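# Seat the small circuit board in the large board's connector

## Task

Insert the small circuit board into the connector on the large board and push it all the way in until the two boards are parallel; afterwards release both boards so neither hand holds them.

## Robot and tools

Robot: two arms, left_arm with a five-finger left hand and right_arm with a five-finger right hand. Each hand has six motors. Bases in the scene frame: left_arm at (+0.049, +0.233, 0) m, quat_wxyz (+1.000, 0, 0, -0.015); right_arm at (+0.039, -0.360, 0) m, quat_wxyz (+1.000, 0, 0, +0.021). A fixed post stands behind the arms. Loose objects may occasionally get a small push from outside.

Frames. Scene frame: origin at table-top height halfway between the nominal bases, +z up, +x out over the table, +y toward left_arm. Fixed cameras and the table use the scene frame. Reported hand positions (end_effector_position, metres) and end_effector_quat_wxyz, velocities and targets are in each arm's own base frame. Motion offsets are along the current Hand target's own axes. Hand point: rigid with the palm, 0.05 m in front of it and 0.15 m from the wrist flange along the fingers. Its +z runs along straight fingers, +y out of the palm; +x crosses the palm, pointing away from the thumb on the right hand and toward the thumb on the left hand. Straight fingertips lie 0.06-0.07 m past the point along +z, finger centre lines 0.06 m behind it along -y. A wrist bracket on the little-finger side sticks out and can collide.

The row. Every commanded step is one row of 28 numbers, each in [-1, 1], always both arms: left arm first, then right. Per arm, 14 numbers: dx, dy, dz, rx, ry, rz, then little, ring, middle, index, thumb_bend, thumb_turn, force_limit, speed. The first six are an offset, not an absolute pose: a displacement from the Hand target as it stood when the action (or move) began, along that target's axes; 1.0 equals 0.6 m for dx-dz or 180 degrees for rx-rz, and rx, ry, rz form a single rotation vector. All rows of one action count from that same start, so repeating an offset in a later call moves further. Six zeros means no new pose request. Finger motors are absolute targets: +1 open/straight, -1 curled; thumb_bend +1 straight, -1 fully bent; thumb_turn +1 beside the palm, -1 across in front of it. force_limit maps -1..+1 to about 0..10 N at the fingertip (0..15 N for the two thumb motors). speed rises linearly from near zero at -1 to full at +0.48 and stays full above; a full stroke takes 0.49 s. No number means 'unchanged': to keep a hand as it is, resend the eight hand numbers last executed for it (or, if none yet, its hand_measured plus hand_force_limit and hand_speed).

Tools.
- execute_actions(actions, cameras): actions is a list of actions; each action is up to 15 rows, one per 1/30 s step, a short action repeating its last row to step 15. Images return only if actions is empty or cameras names them (["all"], [] or names).
- move(target, speed, blend, blocking, cameras): target is one 28-number row or a list of up to 15 rows; every row's offsets count from the same starting Hand targets. Paths are straight, end together, stop after 10 s at most and ignore obstacles. speed is the top path speed in m/s, 0.002 to 4.3, default 0.25 (turning limit twice that in rad/s); one value or one per target. blend (m) rounds corners between listed targets; 0 stops at each. blocking=false returns after about 0.5 s while the move continues. Hand numbers of the first target are sent at the start, later ones on arrival. The extra 'move:' line reports the ending (done, off_target, moving, held, fault) and limits (paced = pose clipped, held = steps withheld). done means at rest within 10 mm and 2 degrees; it says nothing about contact.
- wait(seconds 0-3600): runs the scene without new commands.
- stop(): brakes a running move.
- zoom_image(camera, region=[x0,y0,x1,y1]): closer view of the latest image, region at most 504x504 px.
- show_instructions(): shows the reference pages.
- finished_scene(scene=1): ends the scene irreversibly.

Cameras: cam_head_left, cam_head_right, cam_high, cam_left_wrist, cam_right_wrist, all 672x504; wrist cameras are fisheye and move with their arm.

Readings. Hand target is the last commanded pose after clipping; the next offsets start from it. hand_measured, hand_stopped_by and hand_load_n each give six values in the motor order above. stopped_by: moving, target, force, stalled, fault. hand_load_n is fingertip force, positive when pushed open; a lost grip shows as load falling toward 0. Joint torques are noisy, offset and scaled; numbers 3 and 4 wrap at ±28 N m. Joint velocities may be omitted when all are within noise.

Behaviour. Commanded orientation is clipped to within 40 degrees of the current one each step. Arms track loosely and often rest 1-3 cm (up to 5) short, usually low, without touching anything; a fresh execute_actions call with zero offsets requests the target again, or send the leftover distance. An arm blocked by an object keeps pushing until commanded back past its hand point. Motors move only when their target changes by 0.002 or more, then lock at target or at force_limit. To grip harder, raise force_limit and send a more closed target; to loosen, send a more open one. Close at speed -0.94 or lower for a gentle grip. With the thumb turned across, the hand encloses objects 0.035-0.065 m thick; thumb tip against index pad can pinch light items up to about 0.08 m.

Avoid: dropping parts even slightly, releasing moving parts, fast impacts or hard presses on fixed or heavy things, knocking anything off the table, arms or hands touching each other (a hand closing on the other's fingers counts), hitting the post, and heavy finger loads. Long holding or pushing heats motors: MOTOR HOT appears at 85 °C and at 100 °C the arm drops for 30-60 s. Joint ranges (rad): waist ±2.880, shoulder 0 to 3.142, elbow 0 to 3.019, wrist pitch -1.693 to 1.571, wrist yaw ±1.571, wrist roll ±2.094.

Each tool is called after ">>>" in YAML: its name, and indented under it one key for each argument.

Reference images:

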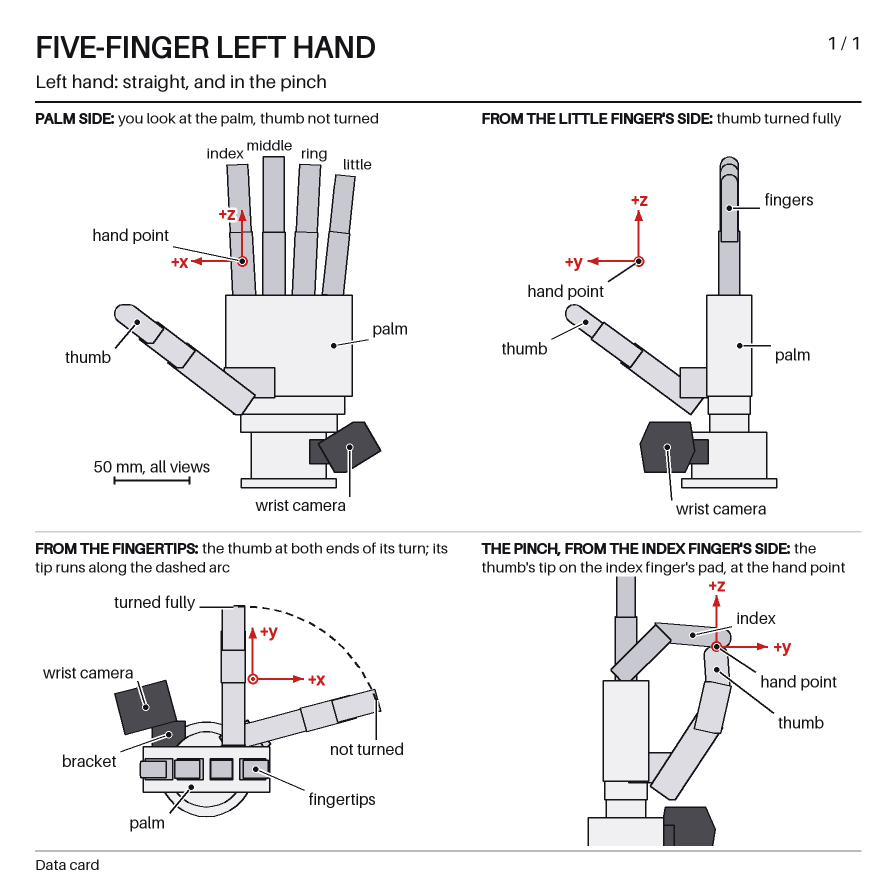

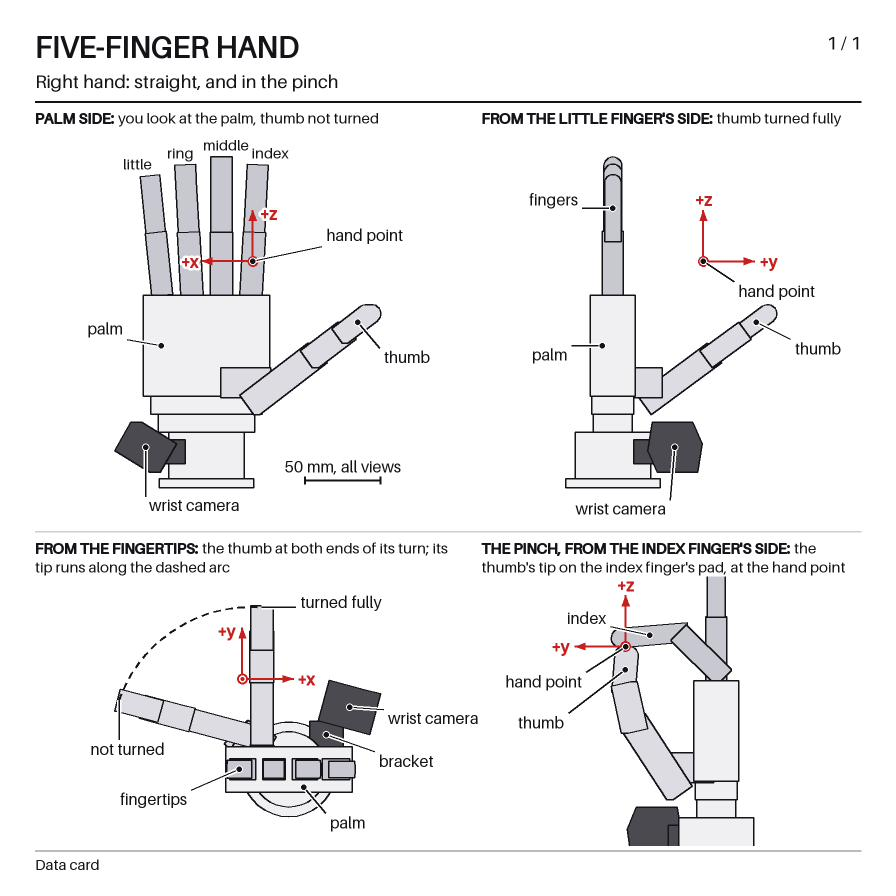

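## Session

>>> execute_actions:
  actions: []

Scene clock: 0.00 s.
left_arm: end_effector_position=(+0.4500, -0.0979, +0.3106) hand_measured=(+1.000, +1.000, +1.000, +1.000, +1.000, +1.000) hand_load_n=(+0.0, +0.0, +0.0, +0.0, +0.0, +0.0) hand_stopped_by=(target, target, target, target, target, target) hand_force_limit=0.00 hand_speed=-0.80 end_effector_quat_wxyz=(+0.392, -0.306, +0.864, +0.079) | right_arm: end_effector_position=(+0.5708, -0.2383, +0.1813) hand_measured=(+1.000, +1.000, +1.000, +1.000, +1.000, +1.000) hand_load_n=(+0.0, +0.0, +0.5, +0.0, +0.0, +0.0) hand_stopped_by=(target, target, target, target, target, target) hand_force_limit=0.00 hand_speed=-0.80 end_effector_quat_wxyz=(-0.044, +0.454, +0.886, +0.079)
Joint positions: left_arm=[-0.495 1.372 1.427 -1.121 -0.682 0.578] | right_arm=[-0.51 1.889 1.825 -1.601 -0.155 2]
Joint velocities: within noise
Joint torques (N m): no reading
Heat: left arm: hottest elbow 28 °C; right arm: hottest waist 32 °C.
Hand target: left_arm +0.4547, -0.1005, +0.3180; +0.398, -0.308, +0.861, +0.073 | right_arm +0.5752, -0.2408, +0.1807; -0.042, +0.454, +0.887, +0.079

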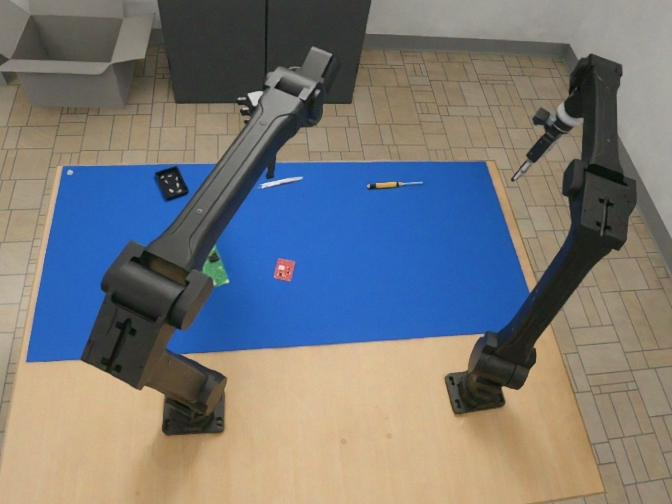

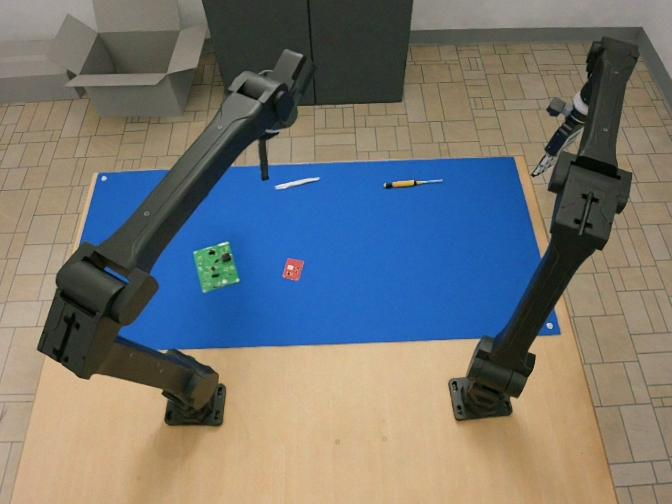

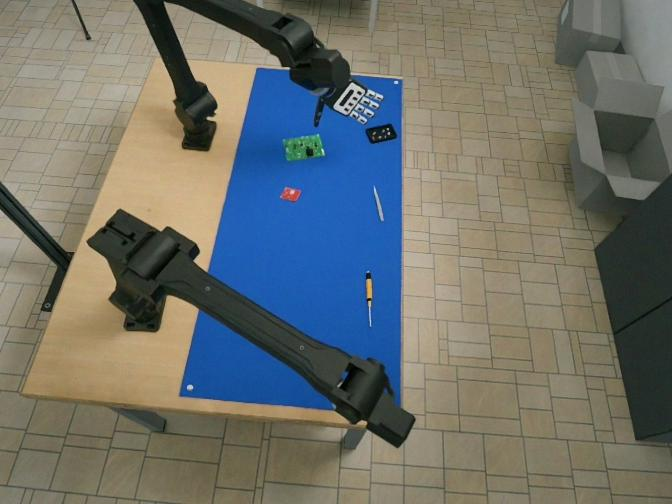

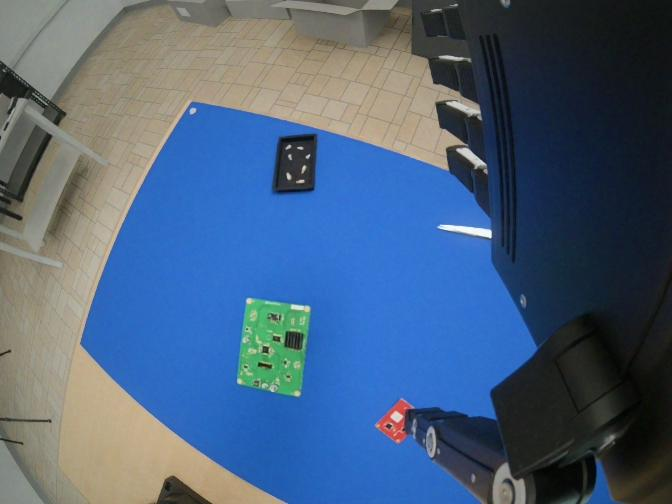

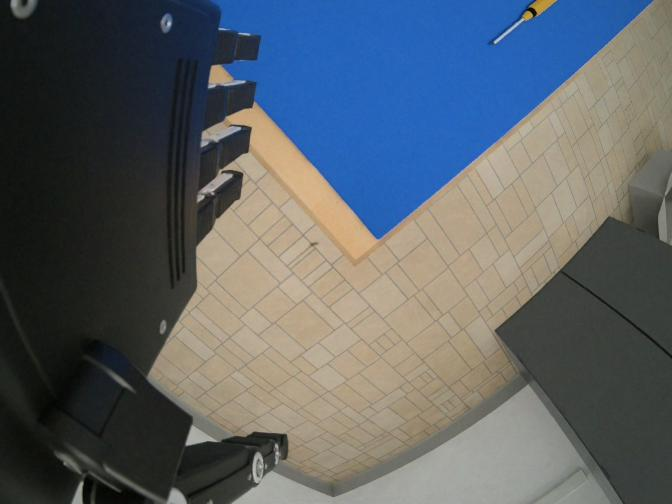

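>>> zoom_image:
  camera: "cam_left_wrist"
  region: [220, 280, 340, 410]

>>> zoom_image:
  camera: "cam_left_wrist"
  region: [360, 380, 430, 450]

>>> zoom_image:
  camera: "cam_head_right"
  region: [170, 220, 330, 310]

>>> zoom_image:
  camera: "cam_high"
  region: [260, 120, 350, 220]

Scaled by 3.877 from the camera's image (finer frame: 960x720).

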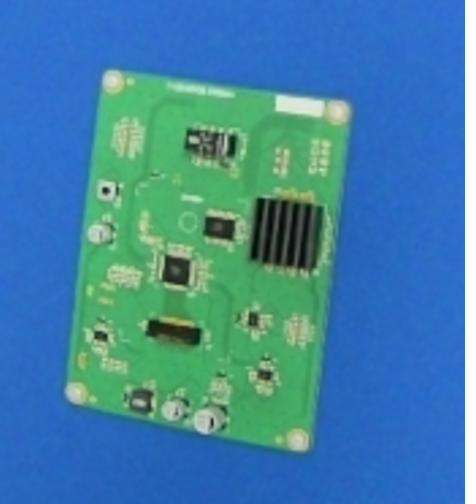

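Scaled by 7.200 from the camera's image (finer frame: 960x720).

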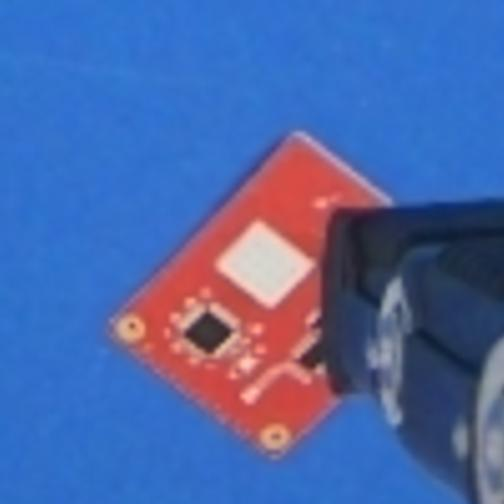

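Scaled by 3.150 from the camera's image (finer frame: 960x720).

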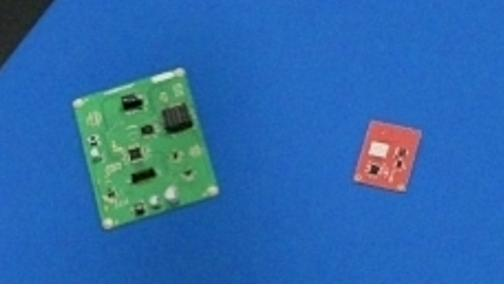

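Scaled by 5.040 from the camera's image (finer frame: 960x720).

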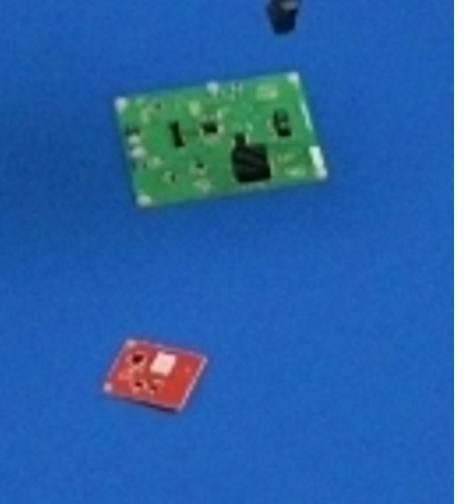

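>>> move:
  target: [0.271,0.2635,0.1049,0,0,0,1,1,1,1,1,1,0,-0.8,0,0,0,0,0,0,1,1,1,1,1,1,0,-0.8]
  cameras: ["cam_left_wrist","cam_head_right"]

Scene clock: 86.00 s.
left_arm: end_effector_position=(+0.3241, -0.0300, +0.1415) hand_measured=(+1.000, +1.000, +1.000, +1.000, +1.000, +1.000) hand_load_n=(+0.0, +0.0, +0.0, +0.0, +0.0, +0.0) hand_stopped_by=(target, target, target, target, target, target) hand_force_limit=0.00 hand_speed=-0.80 end_effector_quat_wxyz=(+0.396, -0.307, +0.862, +0.075) | right_arm: end_effector_position=(+0.5708, -0.2383, +0.1813) hand_measured=(+1.000, +1.000, +1.000, +1.000, +1.000, +1.000) hand_load_n=(+0.0, +0.0, +0.0, +0.0, +0.0, +0.0) hand_stopped_by=(target, target, target, target, target, target) hand_force_limit=0.00 hand_speed=-0.80 end_effector_quat_wxyz=(-0.044, +0.454, +0.886, +0.079)
Joint positions: left_arm=[-0.495 1.038 0.705 -0.72 -0.682 0.578] | right_arm=[-0.51 1.889 1.825 -1.601 -0.155 2]
Joint torques (N m): left_arm=[0.03 -5.13 9.43 2.11 -0.36 0.06] | right_arm=[-0.44 -19.31 9.37 0.34 -0.08 -0.04]
Heat: left arm: hottest elbow 38 °C; right arm: hottest elbow 32 °C.
Hand target: left_arm +0.3218, -0.0277, +0.1379; +0.398, -0.308, +0.861, +0.073 | right_arm +0.5752, -0.2408, +0.1807; -0.042, +0.454, +0.887, +0.079
Off the commanded pose: left_arm 0.005 m, 0 deg | right_arm 0.005 m, 0 deg.
move: done
cam_left_wrist: T_world_to_cam=[[0.45899, -0.87947, -0.12593, -0.15217], [-0.8694, -0.41543, -0.2675, 0.30232], [0.18294, 0.23227, -0.95529, 0.20022]] pos_world=[0.29605, -0.05474, 0.25297]
Images, in order (width x height): cam_head_right 672x504, cam_left_wrist 672x504.

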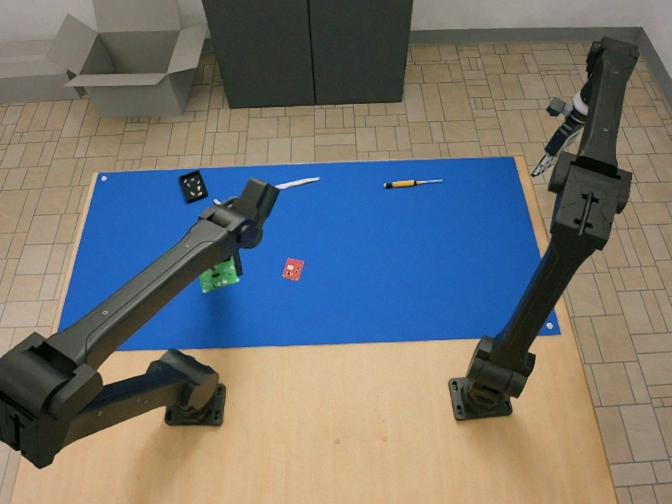

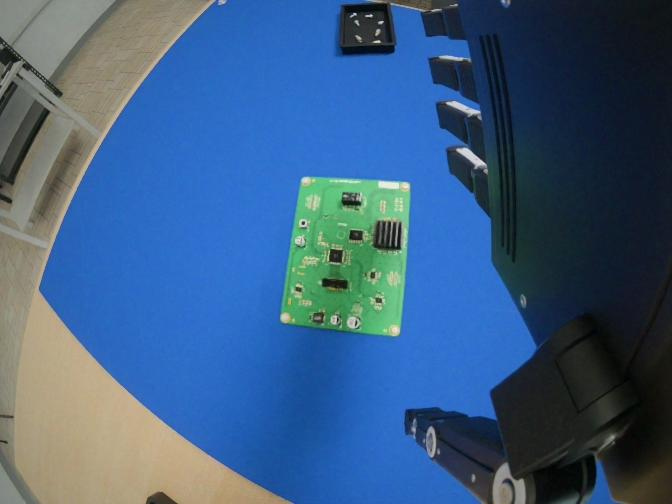

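>>> zoom_image:
  camera: "cam_left_wrist"
  region: [275, 170, 415, 345]

>>> zoom_image:
  camera: "cam_left_wrist"
  region: [290, 230, 390, 330]

Scaled by 2.880 from the camera's image (finer frame: 960x720).

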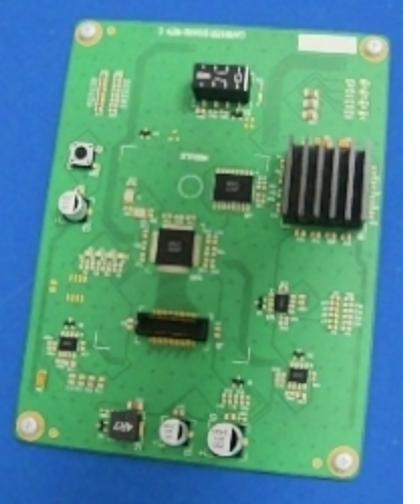

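Scaled by 5.040 from the camera's image (finer frame: 960x720).

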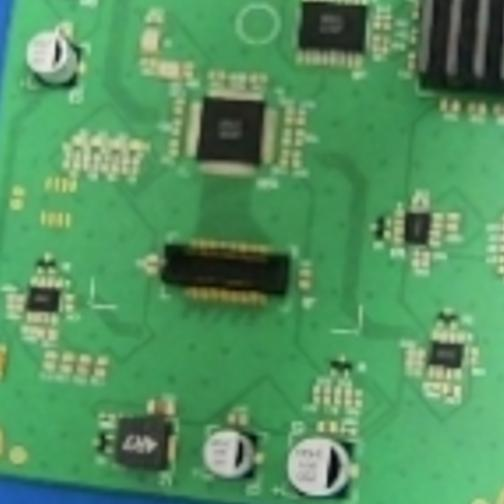

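>>> move:
  target: [0.188,-0.222,-0.0905,0,0,0,1,1,1,1,1,1,0,-0.8,0,0,0,0,0,0,1,1,1,1,1,1,0,-0.8]
  cameras: ["cam_left_wrist"]

>>> zoom_image:
  camera: "cam_left_wrist"
  region: [280, 180, 420, 320]

Scene clock: 101.83 s.
left_arm: end_effector_position=(+0.2989, -0.1924, +0.0988) hand_measured=(+1.000, +1.000, +1.000, +1.000, +1.000, +1.000) hand_load_n=(+0.0, +0.0, +0.0, +0.0, +0.0, +0.0) hand_stopped_by=(target, target, target, target, target, target) hand_force_limit=0.00 hand_speed=-0.80 end_effector_quat_wxyz=(+0.394, -0.300, +0.865, +0.083) | right_arm: end_effector_position=(+0.5708, -0.2383, +0.1813) hand_measured=(+1.000, +1.000, +1.000, +1.000, +1.000, +1.000) hand_load_n=(+0.0, +0.0, +0.0, +0.0, +0.0, -0.5) hand_stopped_by=(target, target, target, target, target, target) hand_force_limit=0.00 hand_speed=-0.80 end_effector_quat_wxyz=(-0.044, +0.454, +0.886, +0.079)
Joint positions: left_arm=[-0.923 1.424 0.923 -0.956 -0.822 0.03] | right_arm=[-0.51 1.889 1.825 -1.601 -0.155 2]
Joint torques (N m): left_arm=[0.26 -8.18 14.04 0.4 -0.75 -0.03] | right_arm=[-0.38 -19.19 9.42 0.38 -0.1 -0.06]
Heat: left arm: hottest elbow 37 °C; right arm: hottest elbow 32 °C.
Hand target: left_arm +0.3098, -0.2078, +0.1081; +0.398, -0.308, +0.861, +0.073 | right_arm +0.5752, -0.2408, +0.1807; -0.042, +0.454, +0.887, +0.079
Off the commanded pose: left_arm 0.021 m, 2 deg | right_arm 0.005 m, 0 deg.
move: off_target (left_arm)
cam_left_wrist: T_world_to_cam=[[0.45066, -0.88027, -0.14841, -0.28431], [-0.87593, -0.40398, -0.26372, 0.20533], [0.17219, 0.24884, -0.95312, 0.20797]] pos_world=[0.27217, -0.21907, 0.21017]

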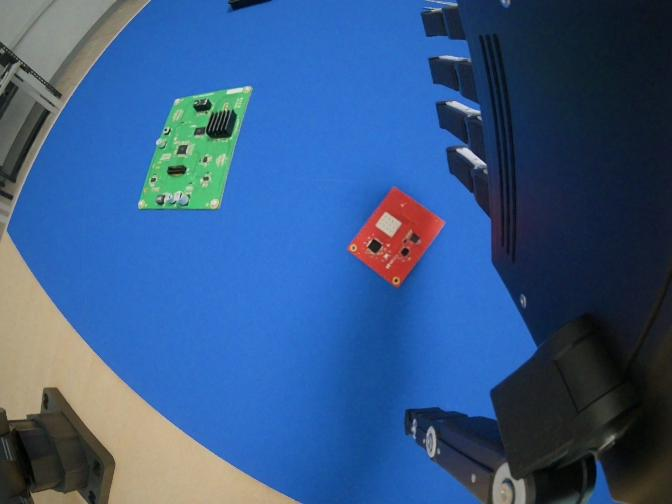

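Scaled by 3.600 from the camera's image (finer frame: 960x720).

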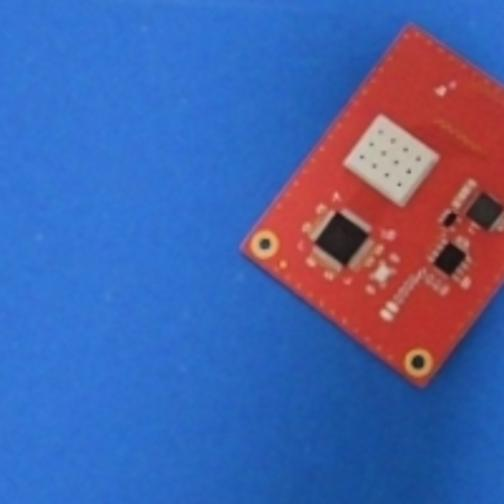

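>>> zoom_image:
  camera: "cam_left_wrist"
  region: [335, 175, 455, 295]

>>> zoom_image:
  camera: "cam_left_wrist"
  region: [130, 80, 260, 215]

Scaled by 4.200 from the camera's image (finer frame: 960x720).

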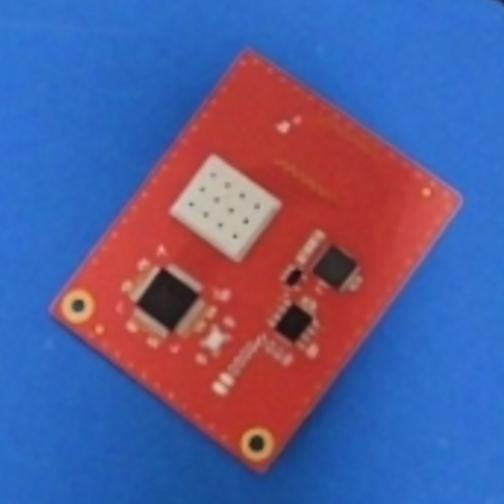

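Scaled by 3.733 from the camera's image (finer frame: 960x720).

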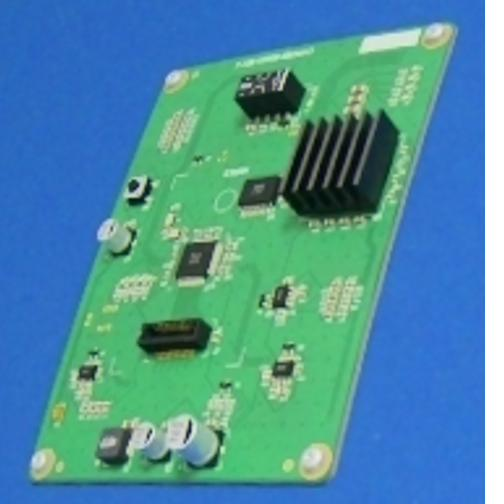

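>>> move:
  target: [-0.4843,0.3575,0.0858,0.2715,0.2588,-0.0953,1,1,0.5,0.5,0.75,-1,0,-0.2,0.987,0.2068,0.2542,0.0897,0.3266,0.7289,1,1,0.5,0.5,0.75,-1,0,-0.2]
  cameras: ["all"]

Scene clock: 291.87 s.
left_arm: end_effector_position=(+0.3480, +0.1090, +0.2481) hand_measured=(+1.000, +1.000, +0.500, +0.500, +0.750, -1.000) hand_load_n=(+0.0, +0.0, +0.0, +0.0, +0.0, +0.0) hand_stopped_by=(target, target, target, target, target, target) hand_force_limit=0.00 hand_speed=-0.20 end_effector_quat_wxyz=(+0.117, -0.251, +0.842, -0.463) | right_arm: end_effector_position=(+0.3245, +0.3243, +0.1312) hand_measured=(+1.000, +1.000, +0.500, +1.000, +0.750, -1.000) hand_load_n=(+0.0, +0.0, +0.0, +0.0, +0.0, +0.5) hand_stopped_by=(target, target, target, fault, target, target) hand_force_limit=0.00 hand_speed=-0.20 end_effector_quat_wxyz=(+0.563, -0.385, -0.590, -0.433)
Joint positions: left_arm=[0.658 1.4 1.296 -1.65 0.985 1.749] | right_arm=[0.35 1.776 0.91 -1.69 -1.586 2.079]
Joint torques (N m): left_arm=[0.85 -8.64 15.45 -0.27 0.71 0.11] | right_arm=[0.44 -11.58 6.34 -1.14 -0.5 0.03]
Heat: left arm: hottest elbow 41 °C; right arm: hottest elbow 32 °C.
Hand target: left_arm +0.3599, +0.1203, +0.2598; +0.131, -0.242, +0.845, -0.459 | right_arm +0.3296, +0.3305, +0.1297; +0.595, -0.631, -0.366, -0.337
Off the commanded pose: left_arm 0.020 m, 2 deg | right_arm 0.008 m, 113 deg; orientation clipped.
joint sent to its limit (right arm) — joint 4 (wrist pitch), lower limit; joint 5 (wrist yaw), lower limit; joint 6 (wrist roll), upper limit. The joint targets are off in orientation, not in position.
move: off_target (left_arm, right_arm); limits=paced
cam_left_wrist: T_world_to_cam=[[0.08684, -0.61091, 0.78693, -0.15372], [-0.98963, 0.0378, 0.13856, 0.30109], [-0.11439, -0.7908, -0.60129, 0.39257]] pos_world=[0.35623, 0.20516, 0.31529]
cam_right_wrist: T_world_to_cam=[[0.90133, 0.32618, 0.28498, -0.43241], [0.39585, -0.35324, -0.84766, 0.10017], [-0.17583, 0.87683, -0.4475, -0.05655]] pos_world=[0.34015, 0.22601, 0.18283]

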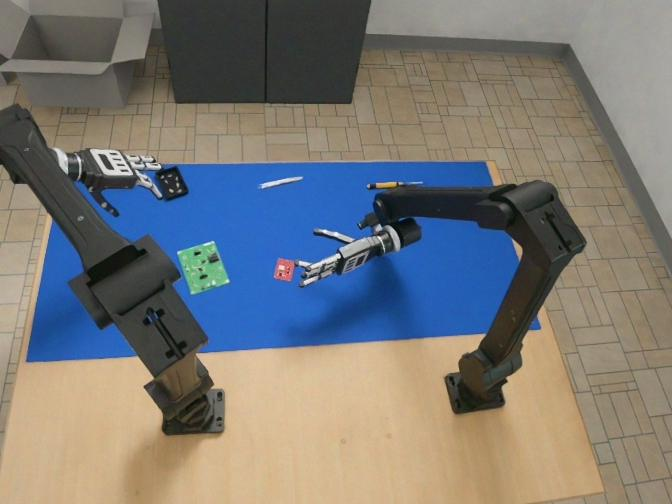

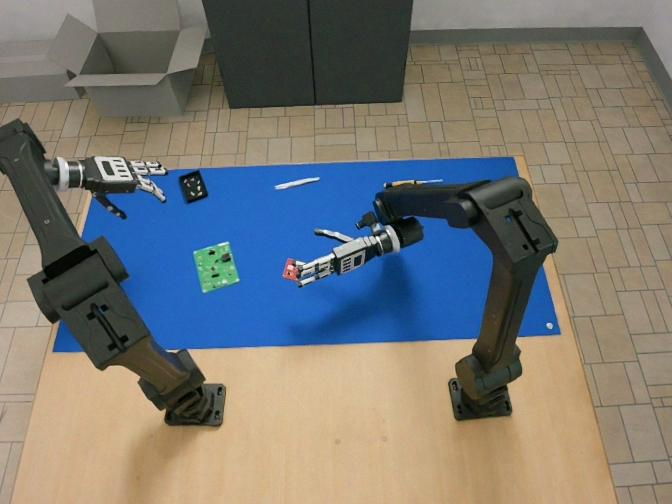

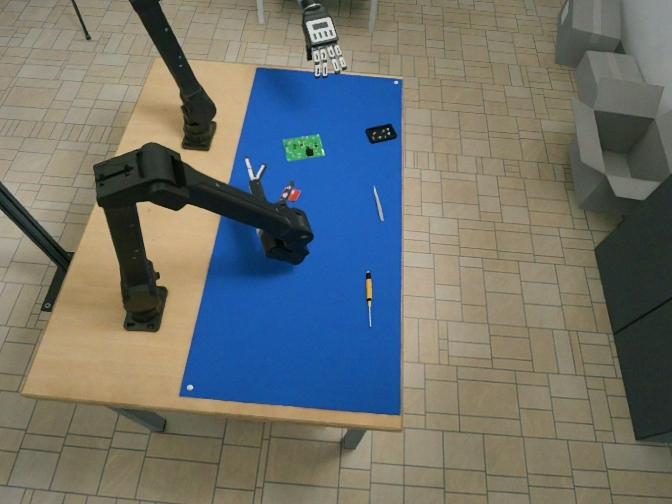

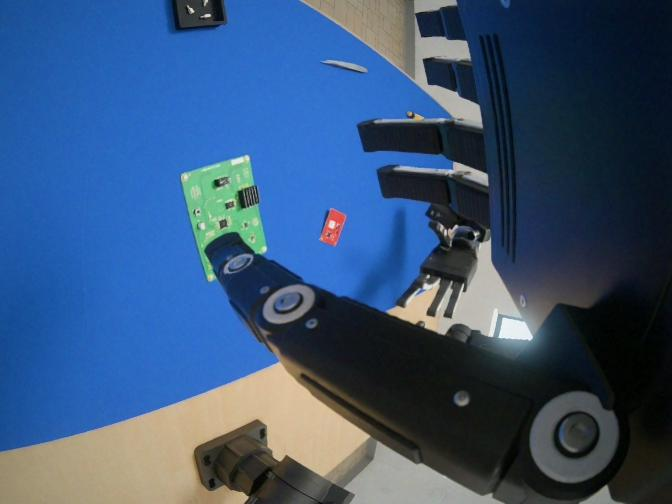

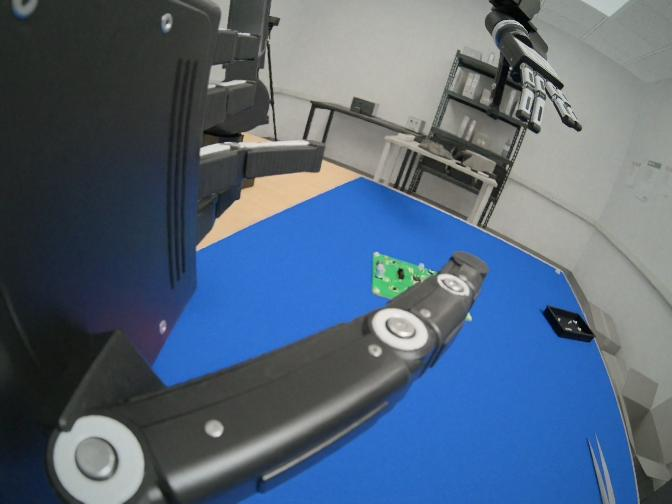

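>>> move:
  target: [0,0,0,0,0,0,1,1,1,0.25,0.3,-1,0,-0.2,0.2242,0.1877,-0.8113,0.0186,-0.4433,-0.307,1,1,1,1,1,1,0,-0.2]
  speed: 0.35

Scene clock: 386.13 s.
left_arm: end_effector_position=(+0.3482, +0.1090, +0.2481) hand_measured=(+1.000, +1.000, +1.000, +0.250, +0.300, -1.000) hand_load_n=(+0.0, +0.0, +0.0, -0.5, +0.0, +0.0) hand_stopped_by=(target, target, target, target, target, target) hand_force_limit=0.00 hand_speed=-0.20 end_effector_quat_wxyz=(+0.118, -0.250, +0.842, -0.463) | right_arm: end_effector_position=(+0.4866, -0.1390, +0.2136) hand_measured=(+1.000, +1.000, +1.000, +1.000, +1.000, +1.000) hand_load_n=(+0.0, +0.0, +0.0, +0.0, +0.0, -0.5) hand_stopped_by=(target, target, target, fault, target, target) hand_force_limit=0.00 hand_speed=-0.20 end_effector_quat_wxyz=(-0.055, +0.447, +0.889, +0.079)
Joint positions: left_arm=[0.658 1.4 1.296 -1.65 0.986 1.749] | right_arm=[-0.414 1.575 1.492 -1.591 -0.164 2.081]
Joint torques (N m): left_arm=[0.26 -8.76 15.32 -0.14 0.63 0.07] | right_arm=[-1.2 -13.04 11.22 0.69 -0.02 0.06]
Heat: left arm: hottest elbow 50 °C; right arm: hottest waist 30 °C.
Hand target: left_arm +0.3600, +0.1203, +0.2599; +0.131, -0.242, +0.845, -0.459 | right_arm +0.5003, -0.1494, +0.2201; -0.041, +0.453, +0.887, +0.079
Off the commanded pose: left_arm 0.020 m, 2 deg | right_arm 0.019 m, 2 deg.
joint sent to its limit (right arm) — joint 6 (wrist roll), upper limit. The joint targets still meet the commanded pose.
move: off_target (right_arm)

>>> move:
  target: [0.2257,0.063,0.438,0,0.0713,0.0463,1,1,1,0.25,0.3,-1,0,-0.2,0,0,0,0,0,0,1,1,1,1,1,1,0,-0.2]
  cameras: ["cam_left_wrist","cam_head_left","cam_head_right"]

Scene clock: 391.73 s.
left_arm: end_effector_position=(+0.3562, -0.1184, +0.0939) hand_measured=(+1.000, +1.000, +1.000, +0.250, +0.300, -1.000) hand_load_n=(+0.0, +0.0, -0.5, +0.0, +0.0, +0.0) hand_stopped_by=(target, target, target, target, target, target) hand_force_limit=0.00 hand_speed=-0.20 end_effector_quat_wxyz=(+0.078, -0.123, +0.869, -0.474) | right_arm: end_effector_position=(+0.4866, -0.1390, +0.2136) hand_measured=(+1.000, +1.000, +1.000, +1.000, +1.000, +1.000) hand_load_n=(+0.0, +0.0, -0.5, +0.0, +0.0, +0.0) hand_stopped_by=(target, target, target, fault, target, target) hand_force_limit=0.00 hand_speed=-0.20 end_effector_quat_wxyz=(-0.055, +0.447, +0.889, +0.079)
Joint positions: left_arm=[0.045 1.31 0.774 -0.655 0.951 1.139] | right_arm=[-0.414 1.575 1.492 -1.591 -0.164 2.081]
Joint torques (N m): left_arm=[-0.44 -8.18 8.16 1.22 0.48 -0.09] | right_arm=[-1.03 -13.27 11.11 0.68 0 0.03]
Heat: left arm: hottest elbow 50 °C; right arm: hottest waist 30 °C.
Hand target: left_arm +0.3509, -0.1210, +0.0853; +0.069, -0.128, +0.869, -0.473 | right_arm +0.5003, -0.1494, +0.2201; -0.041, +0.453, +0.887, +0.079
Off the commanded pose: left_arm 0.010 m, 1 deg | right_arm 0.018 m, 2 deg.
joint sent to its limit (right arm) — joint 6 (wrist roll), upper limit. The joint targets still meet the commanded pose.
move: done
cam_left_wrist: T_world_to_cam=[[-0.11997, -0.61993, 0.77543, -0.09829], [-0.95012, 0.29818, 0.09139, 0.36024], [-0.28787, -0.72579, -0.62479, 0.19262]] pos_world=[0.38593, -0.02855, 0.16364]
Images, in order (width x height): cam_head_left 672x504, cam_head_right 672x504, cam_left_wrist 672x504.

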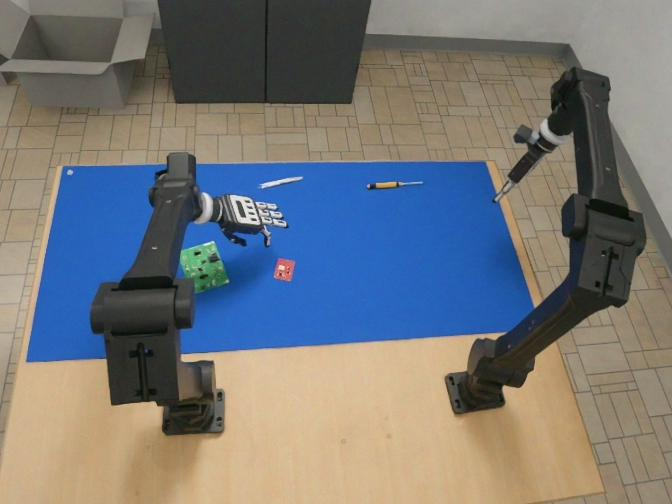

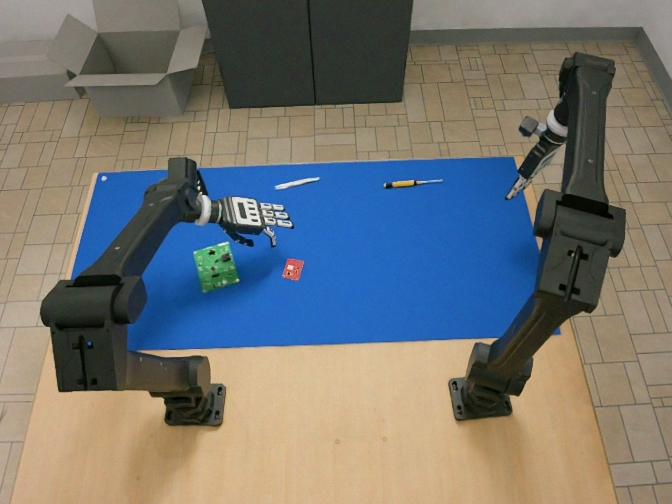

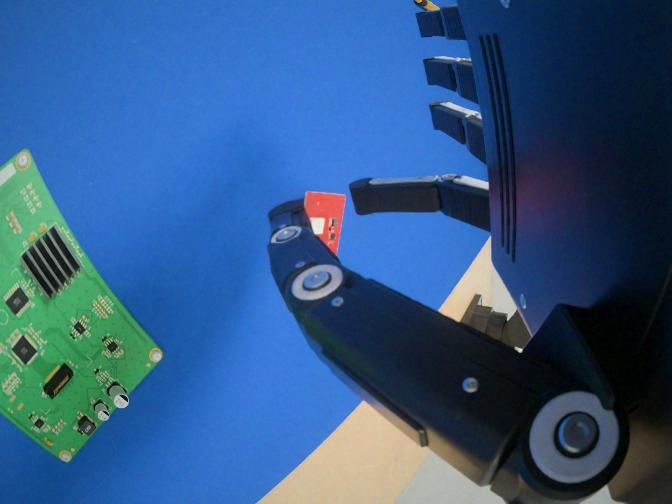

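>>> move:
  target: [0,0.0559,0.0363,0,0,0,1,1,1,0.25,0.3,-1,0,-0.2,0,0,0,0,0,0,1,1,1,1,1,1,0,-0.2]
  cameras: ["cam_left_wrist","cam_head_left","cam_high"]
  speed: 0.1

>>> zoom_image:
  camera: "cam_head_left"
  region: [220, 180, 330, 300]

>>> zoom_image:
  camera: "cam_high"
  region: [260, 120, 360, 220]

Scene clock: 400.97 s.
left_arm: end_effector_position=(+0.3561, -0.1184, +0.0541) hand_measured=(+1.000, +1.000, +1.000, +0.250, +0.300, -1.000) hand_load_n=(+0.0, +0.0, +0.0, +0.0, +0.0, +0.0) hand_stopped_by=(target, target, target, target, target, target) hand_force_limit=0.00 hand_speed=-0.20 end_effector_quat_wxyz=(+0.079, -0.122, +0.869, -0.473) | right_arm: end_effector_position=(+0.4866, -0.1390, +0.2136) hand_measured=(+1.000, +1.000, +1.000, +1.000, +1.000, +1.000) hand_load_n=(+0.0, +0.0, +0.0, +0.0, +0.0, +0.0) hand_stopped_by=(target, target, target, fault, target, target) hand_force_limit=0.00 hand_speed=-0.20 end_effector_quat_wxyz=(-0.055, +0.447, +0.889, +0.079)
Joint positions: left_arm=[0.045 1.382 0.715 -0.522 0.951 1.138] | right_arm=[-0.414 1.575 1.492 -1.591 -0.164 2.081]
Joint torques (N m): left_arm=[-0.38 -7.82 7.82 1.65 0.48 -0.04] | right_arm=[-1.26 -12.92 11.22 0.75 -0.03 0.03]
Heat: left arm: hottest elbow 47 °C; right arm: hottest elbow 31 °C.
Hand target: left_arm +0.3509, -0.1211, +0.0453; +0.069, -0.128, +0.869, -0.472 | right_arm +0.5003, -0.1494, +0.2201; -0.041, +0.453, +0.887, +0.079
Off the commanded pose: left_arm 0.011 m, 1 deg | right_arm 0.018 m, 2 deg.
joint sent to its limit (right arm) — joint 6 (wrist roll), upper limit. The joint targets still meet the commanded pose.
move: off_target (left_arm)
cam_left_wrist: T_world_to_cam=[[-0.12138, -0.62051, 0.77475, -0.06707], [-0.95034, 0.29797, 0.08977, 0.36388], [-0.28655, -0.72538, -0.62587, 0.16735]] pos_world=[0.38563, -0.02865, 0.12404]
Images, in order (width x height): cam_head_left 672x504, cam_high 672x504, cam_left_wrist 672x504.

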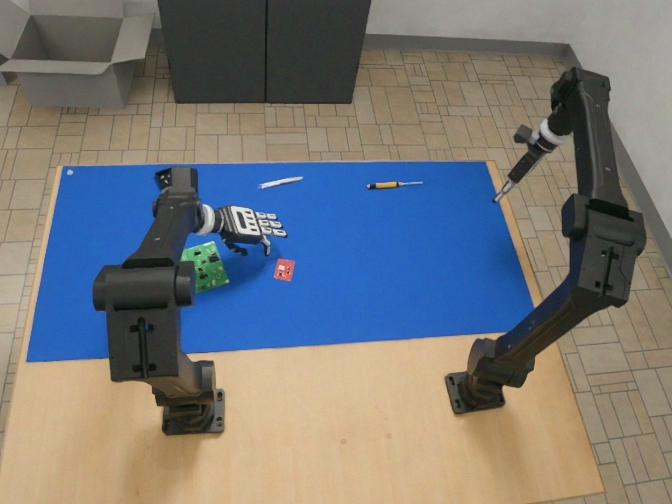

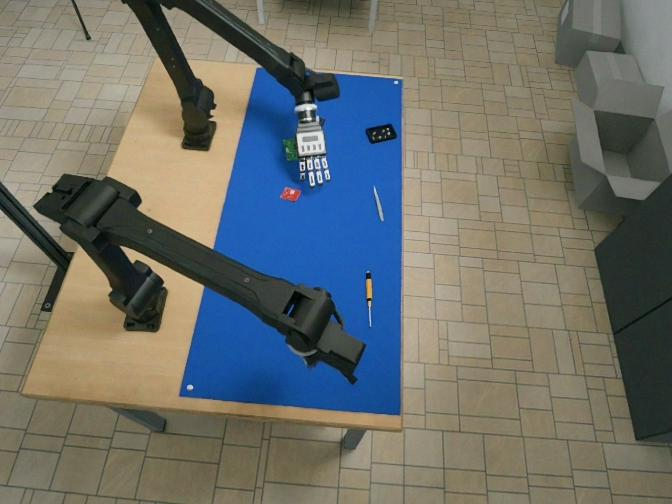

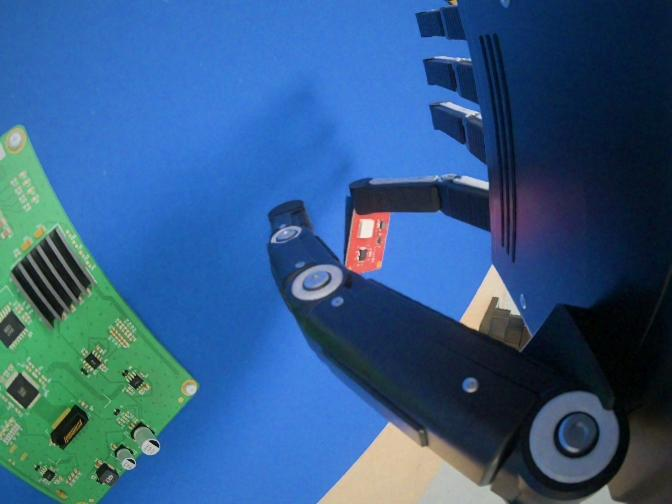

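Scaled by 4.200 from the camera's image (finer frame: 960x720).

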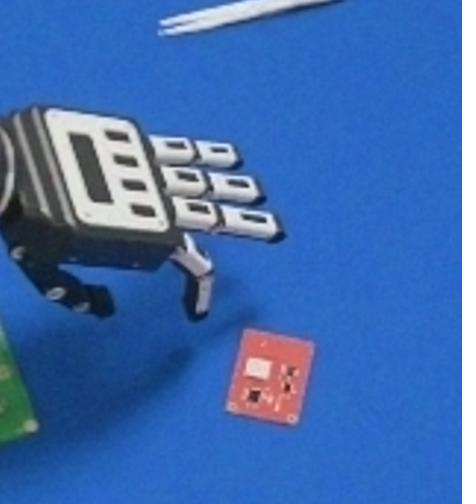

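Scaled by 5.040 from the camera's image (finer frame: 960x720).

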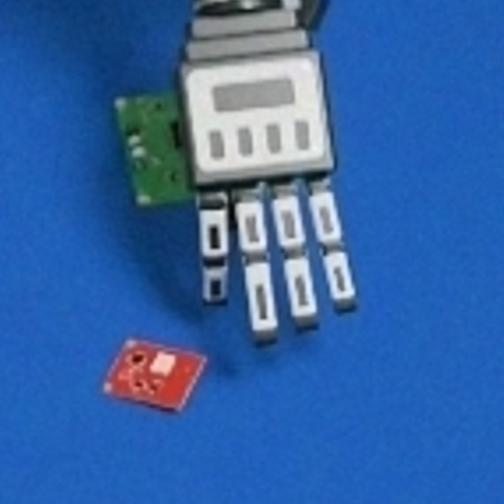

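>>> move:
  target: [0.0128,0.0245,0.0113,0,0,0,1,1,1,0.25,0.3,-1,0,-0.2,0,0,0,0,0,0,1,1,1,1,1,1,0,-0.2]
  cameras: ["cam_left_wrist","cam_head_left","cam_high"]
  speed: 0.1

>>> zoom_image:
  camera: "cam_head_left"
  region: [240, 220, 320, 290]

>>> zoom_image:
  camera: "cam_high"
  region: [260, 140, 340, 210]

Scene clock: 418.43 s.
left_arm: end_effector_position=(+0.3486, -0.1188, +0.0383) hand_measured=(+1.000, +1.000, +1.000, +0.250, +0.300, -1.000) hand_load_n=(+0.0, +0.0, +0.0, +0.0, +0.0, +0.0) hand_stopped_by=(target, target, target, target, target, target) hand_force_limit=0.00 hand_speed=-0.20 end_effector_quat_wxyz=(+0.079, -0.122, +0.869, -0.473) | right_arm: end_effector_position=(+0.4866, -0.1390, +0.2136) hand_measured=(+1.000, +1.000, +1.000, +1.000, +1.000, +1.000) hand_load_n=(+0.0, +0.0, +0.0, +0.0, +0.0, +0.0) hand_stopped_by=(target, target, target, fault, target, target) hand_force_limit=0.00 hand_speed=-0.20 end_effector_quat_wxyz=(-0.055, +0.447, +0.889, +0.079)
Joint positions: left_arm=[0.045 1.397 0.676 -0.468 0.951 1.138] | right_arm=[-0.414 1.575 1.492 -1.591 -0.164 2.081]
Joint torques (N m): left_arm=[0.62 -7.24 7.65 1.65 0.54 -0.07] | right_arm=[-1.49 -13.45 11.22 0.75 -0.01 0.06]
Heat: left arm: hottest elbow 43 °C; right arm: hottest elbow 32 °C.
Hand target: left_arm +0.3430, -0.1211, +0.0293; +0.069, -0.128, +0.869, -0.472 | right_arm +0.5003, -0.1494, +0.2201; -0.041, +0.453, +0.887, +0.079
Off the commanded pose: left_arm 0.011 m, 1 deg | right_arm 0.018 m, 2 deg.
joint sent to its limit (right arm) — joint 6 (wrist roll), upper limit. The joint targets still meet the commanded pose.
move: off_target (left_arm)
cam_left_wrist: T_world_to_cam=[[-0.12131, -0.6205, 0.77476, -0.05593], [-0.95042, 0.29778, 0.08967, 0.35843], [-0.28635, -0.72547, -0.62586, 0.15491]] pos_world=[0.37823, -0.02905, 0.10814]
Images, in order (width x height): cam_head_left 672x504, cam_high 672x504, cam_left_wrist 672x504.

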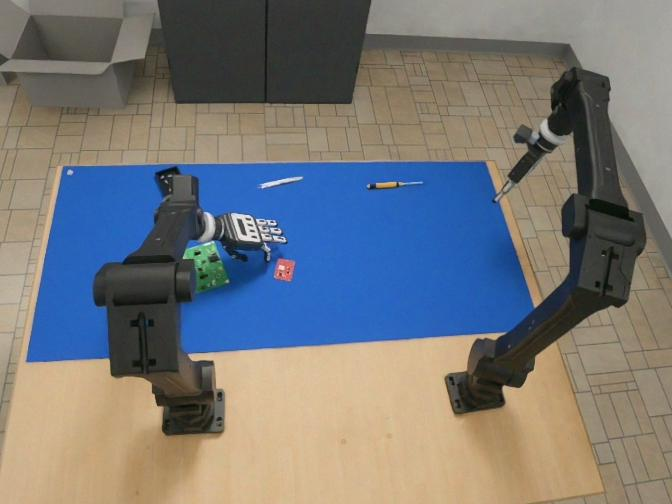

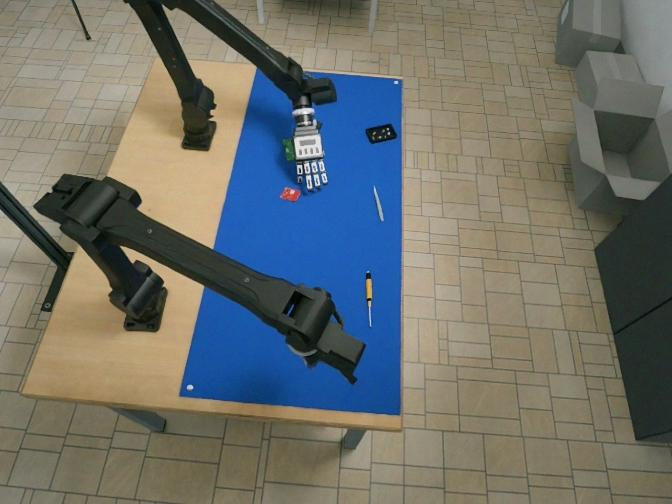

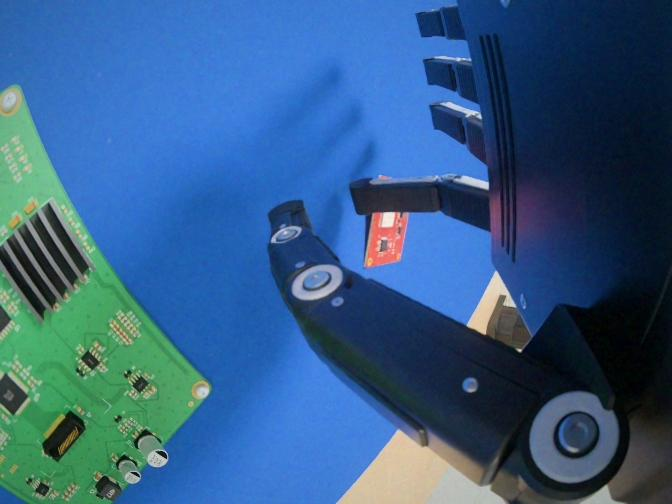

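Scaled by 6.300 from the camera's image (finer frame: 960x720).

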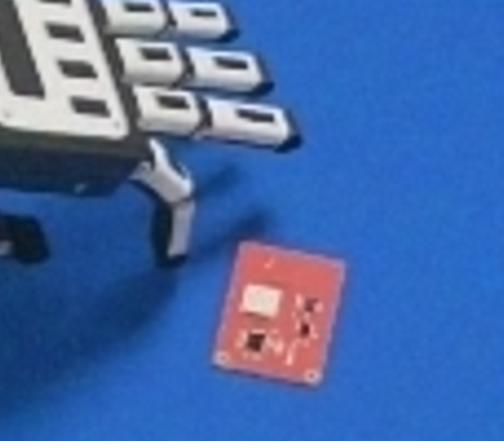

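Scaled by 6.300 from the camera's image (finer frame: 960x720).

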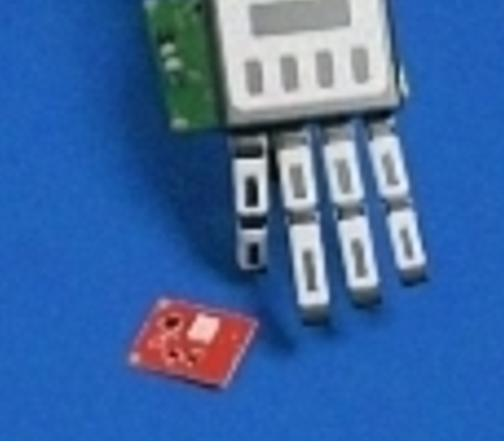

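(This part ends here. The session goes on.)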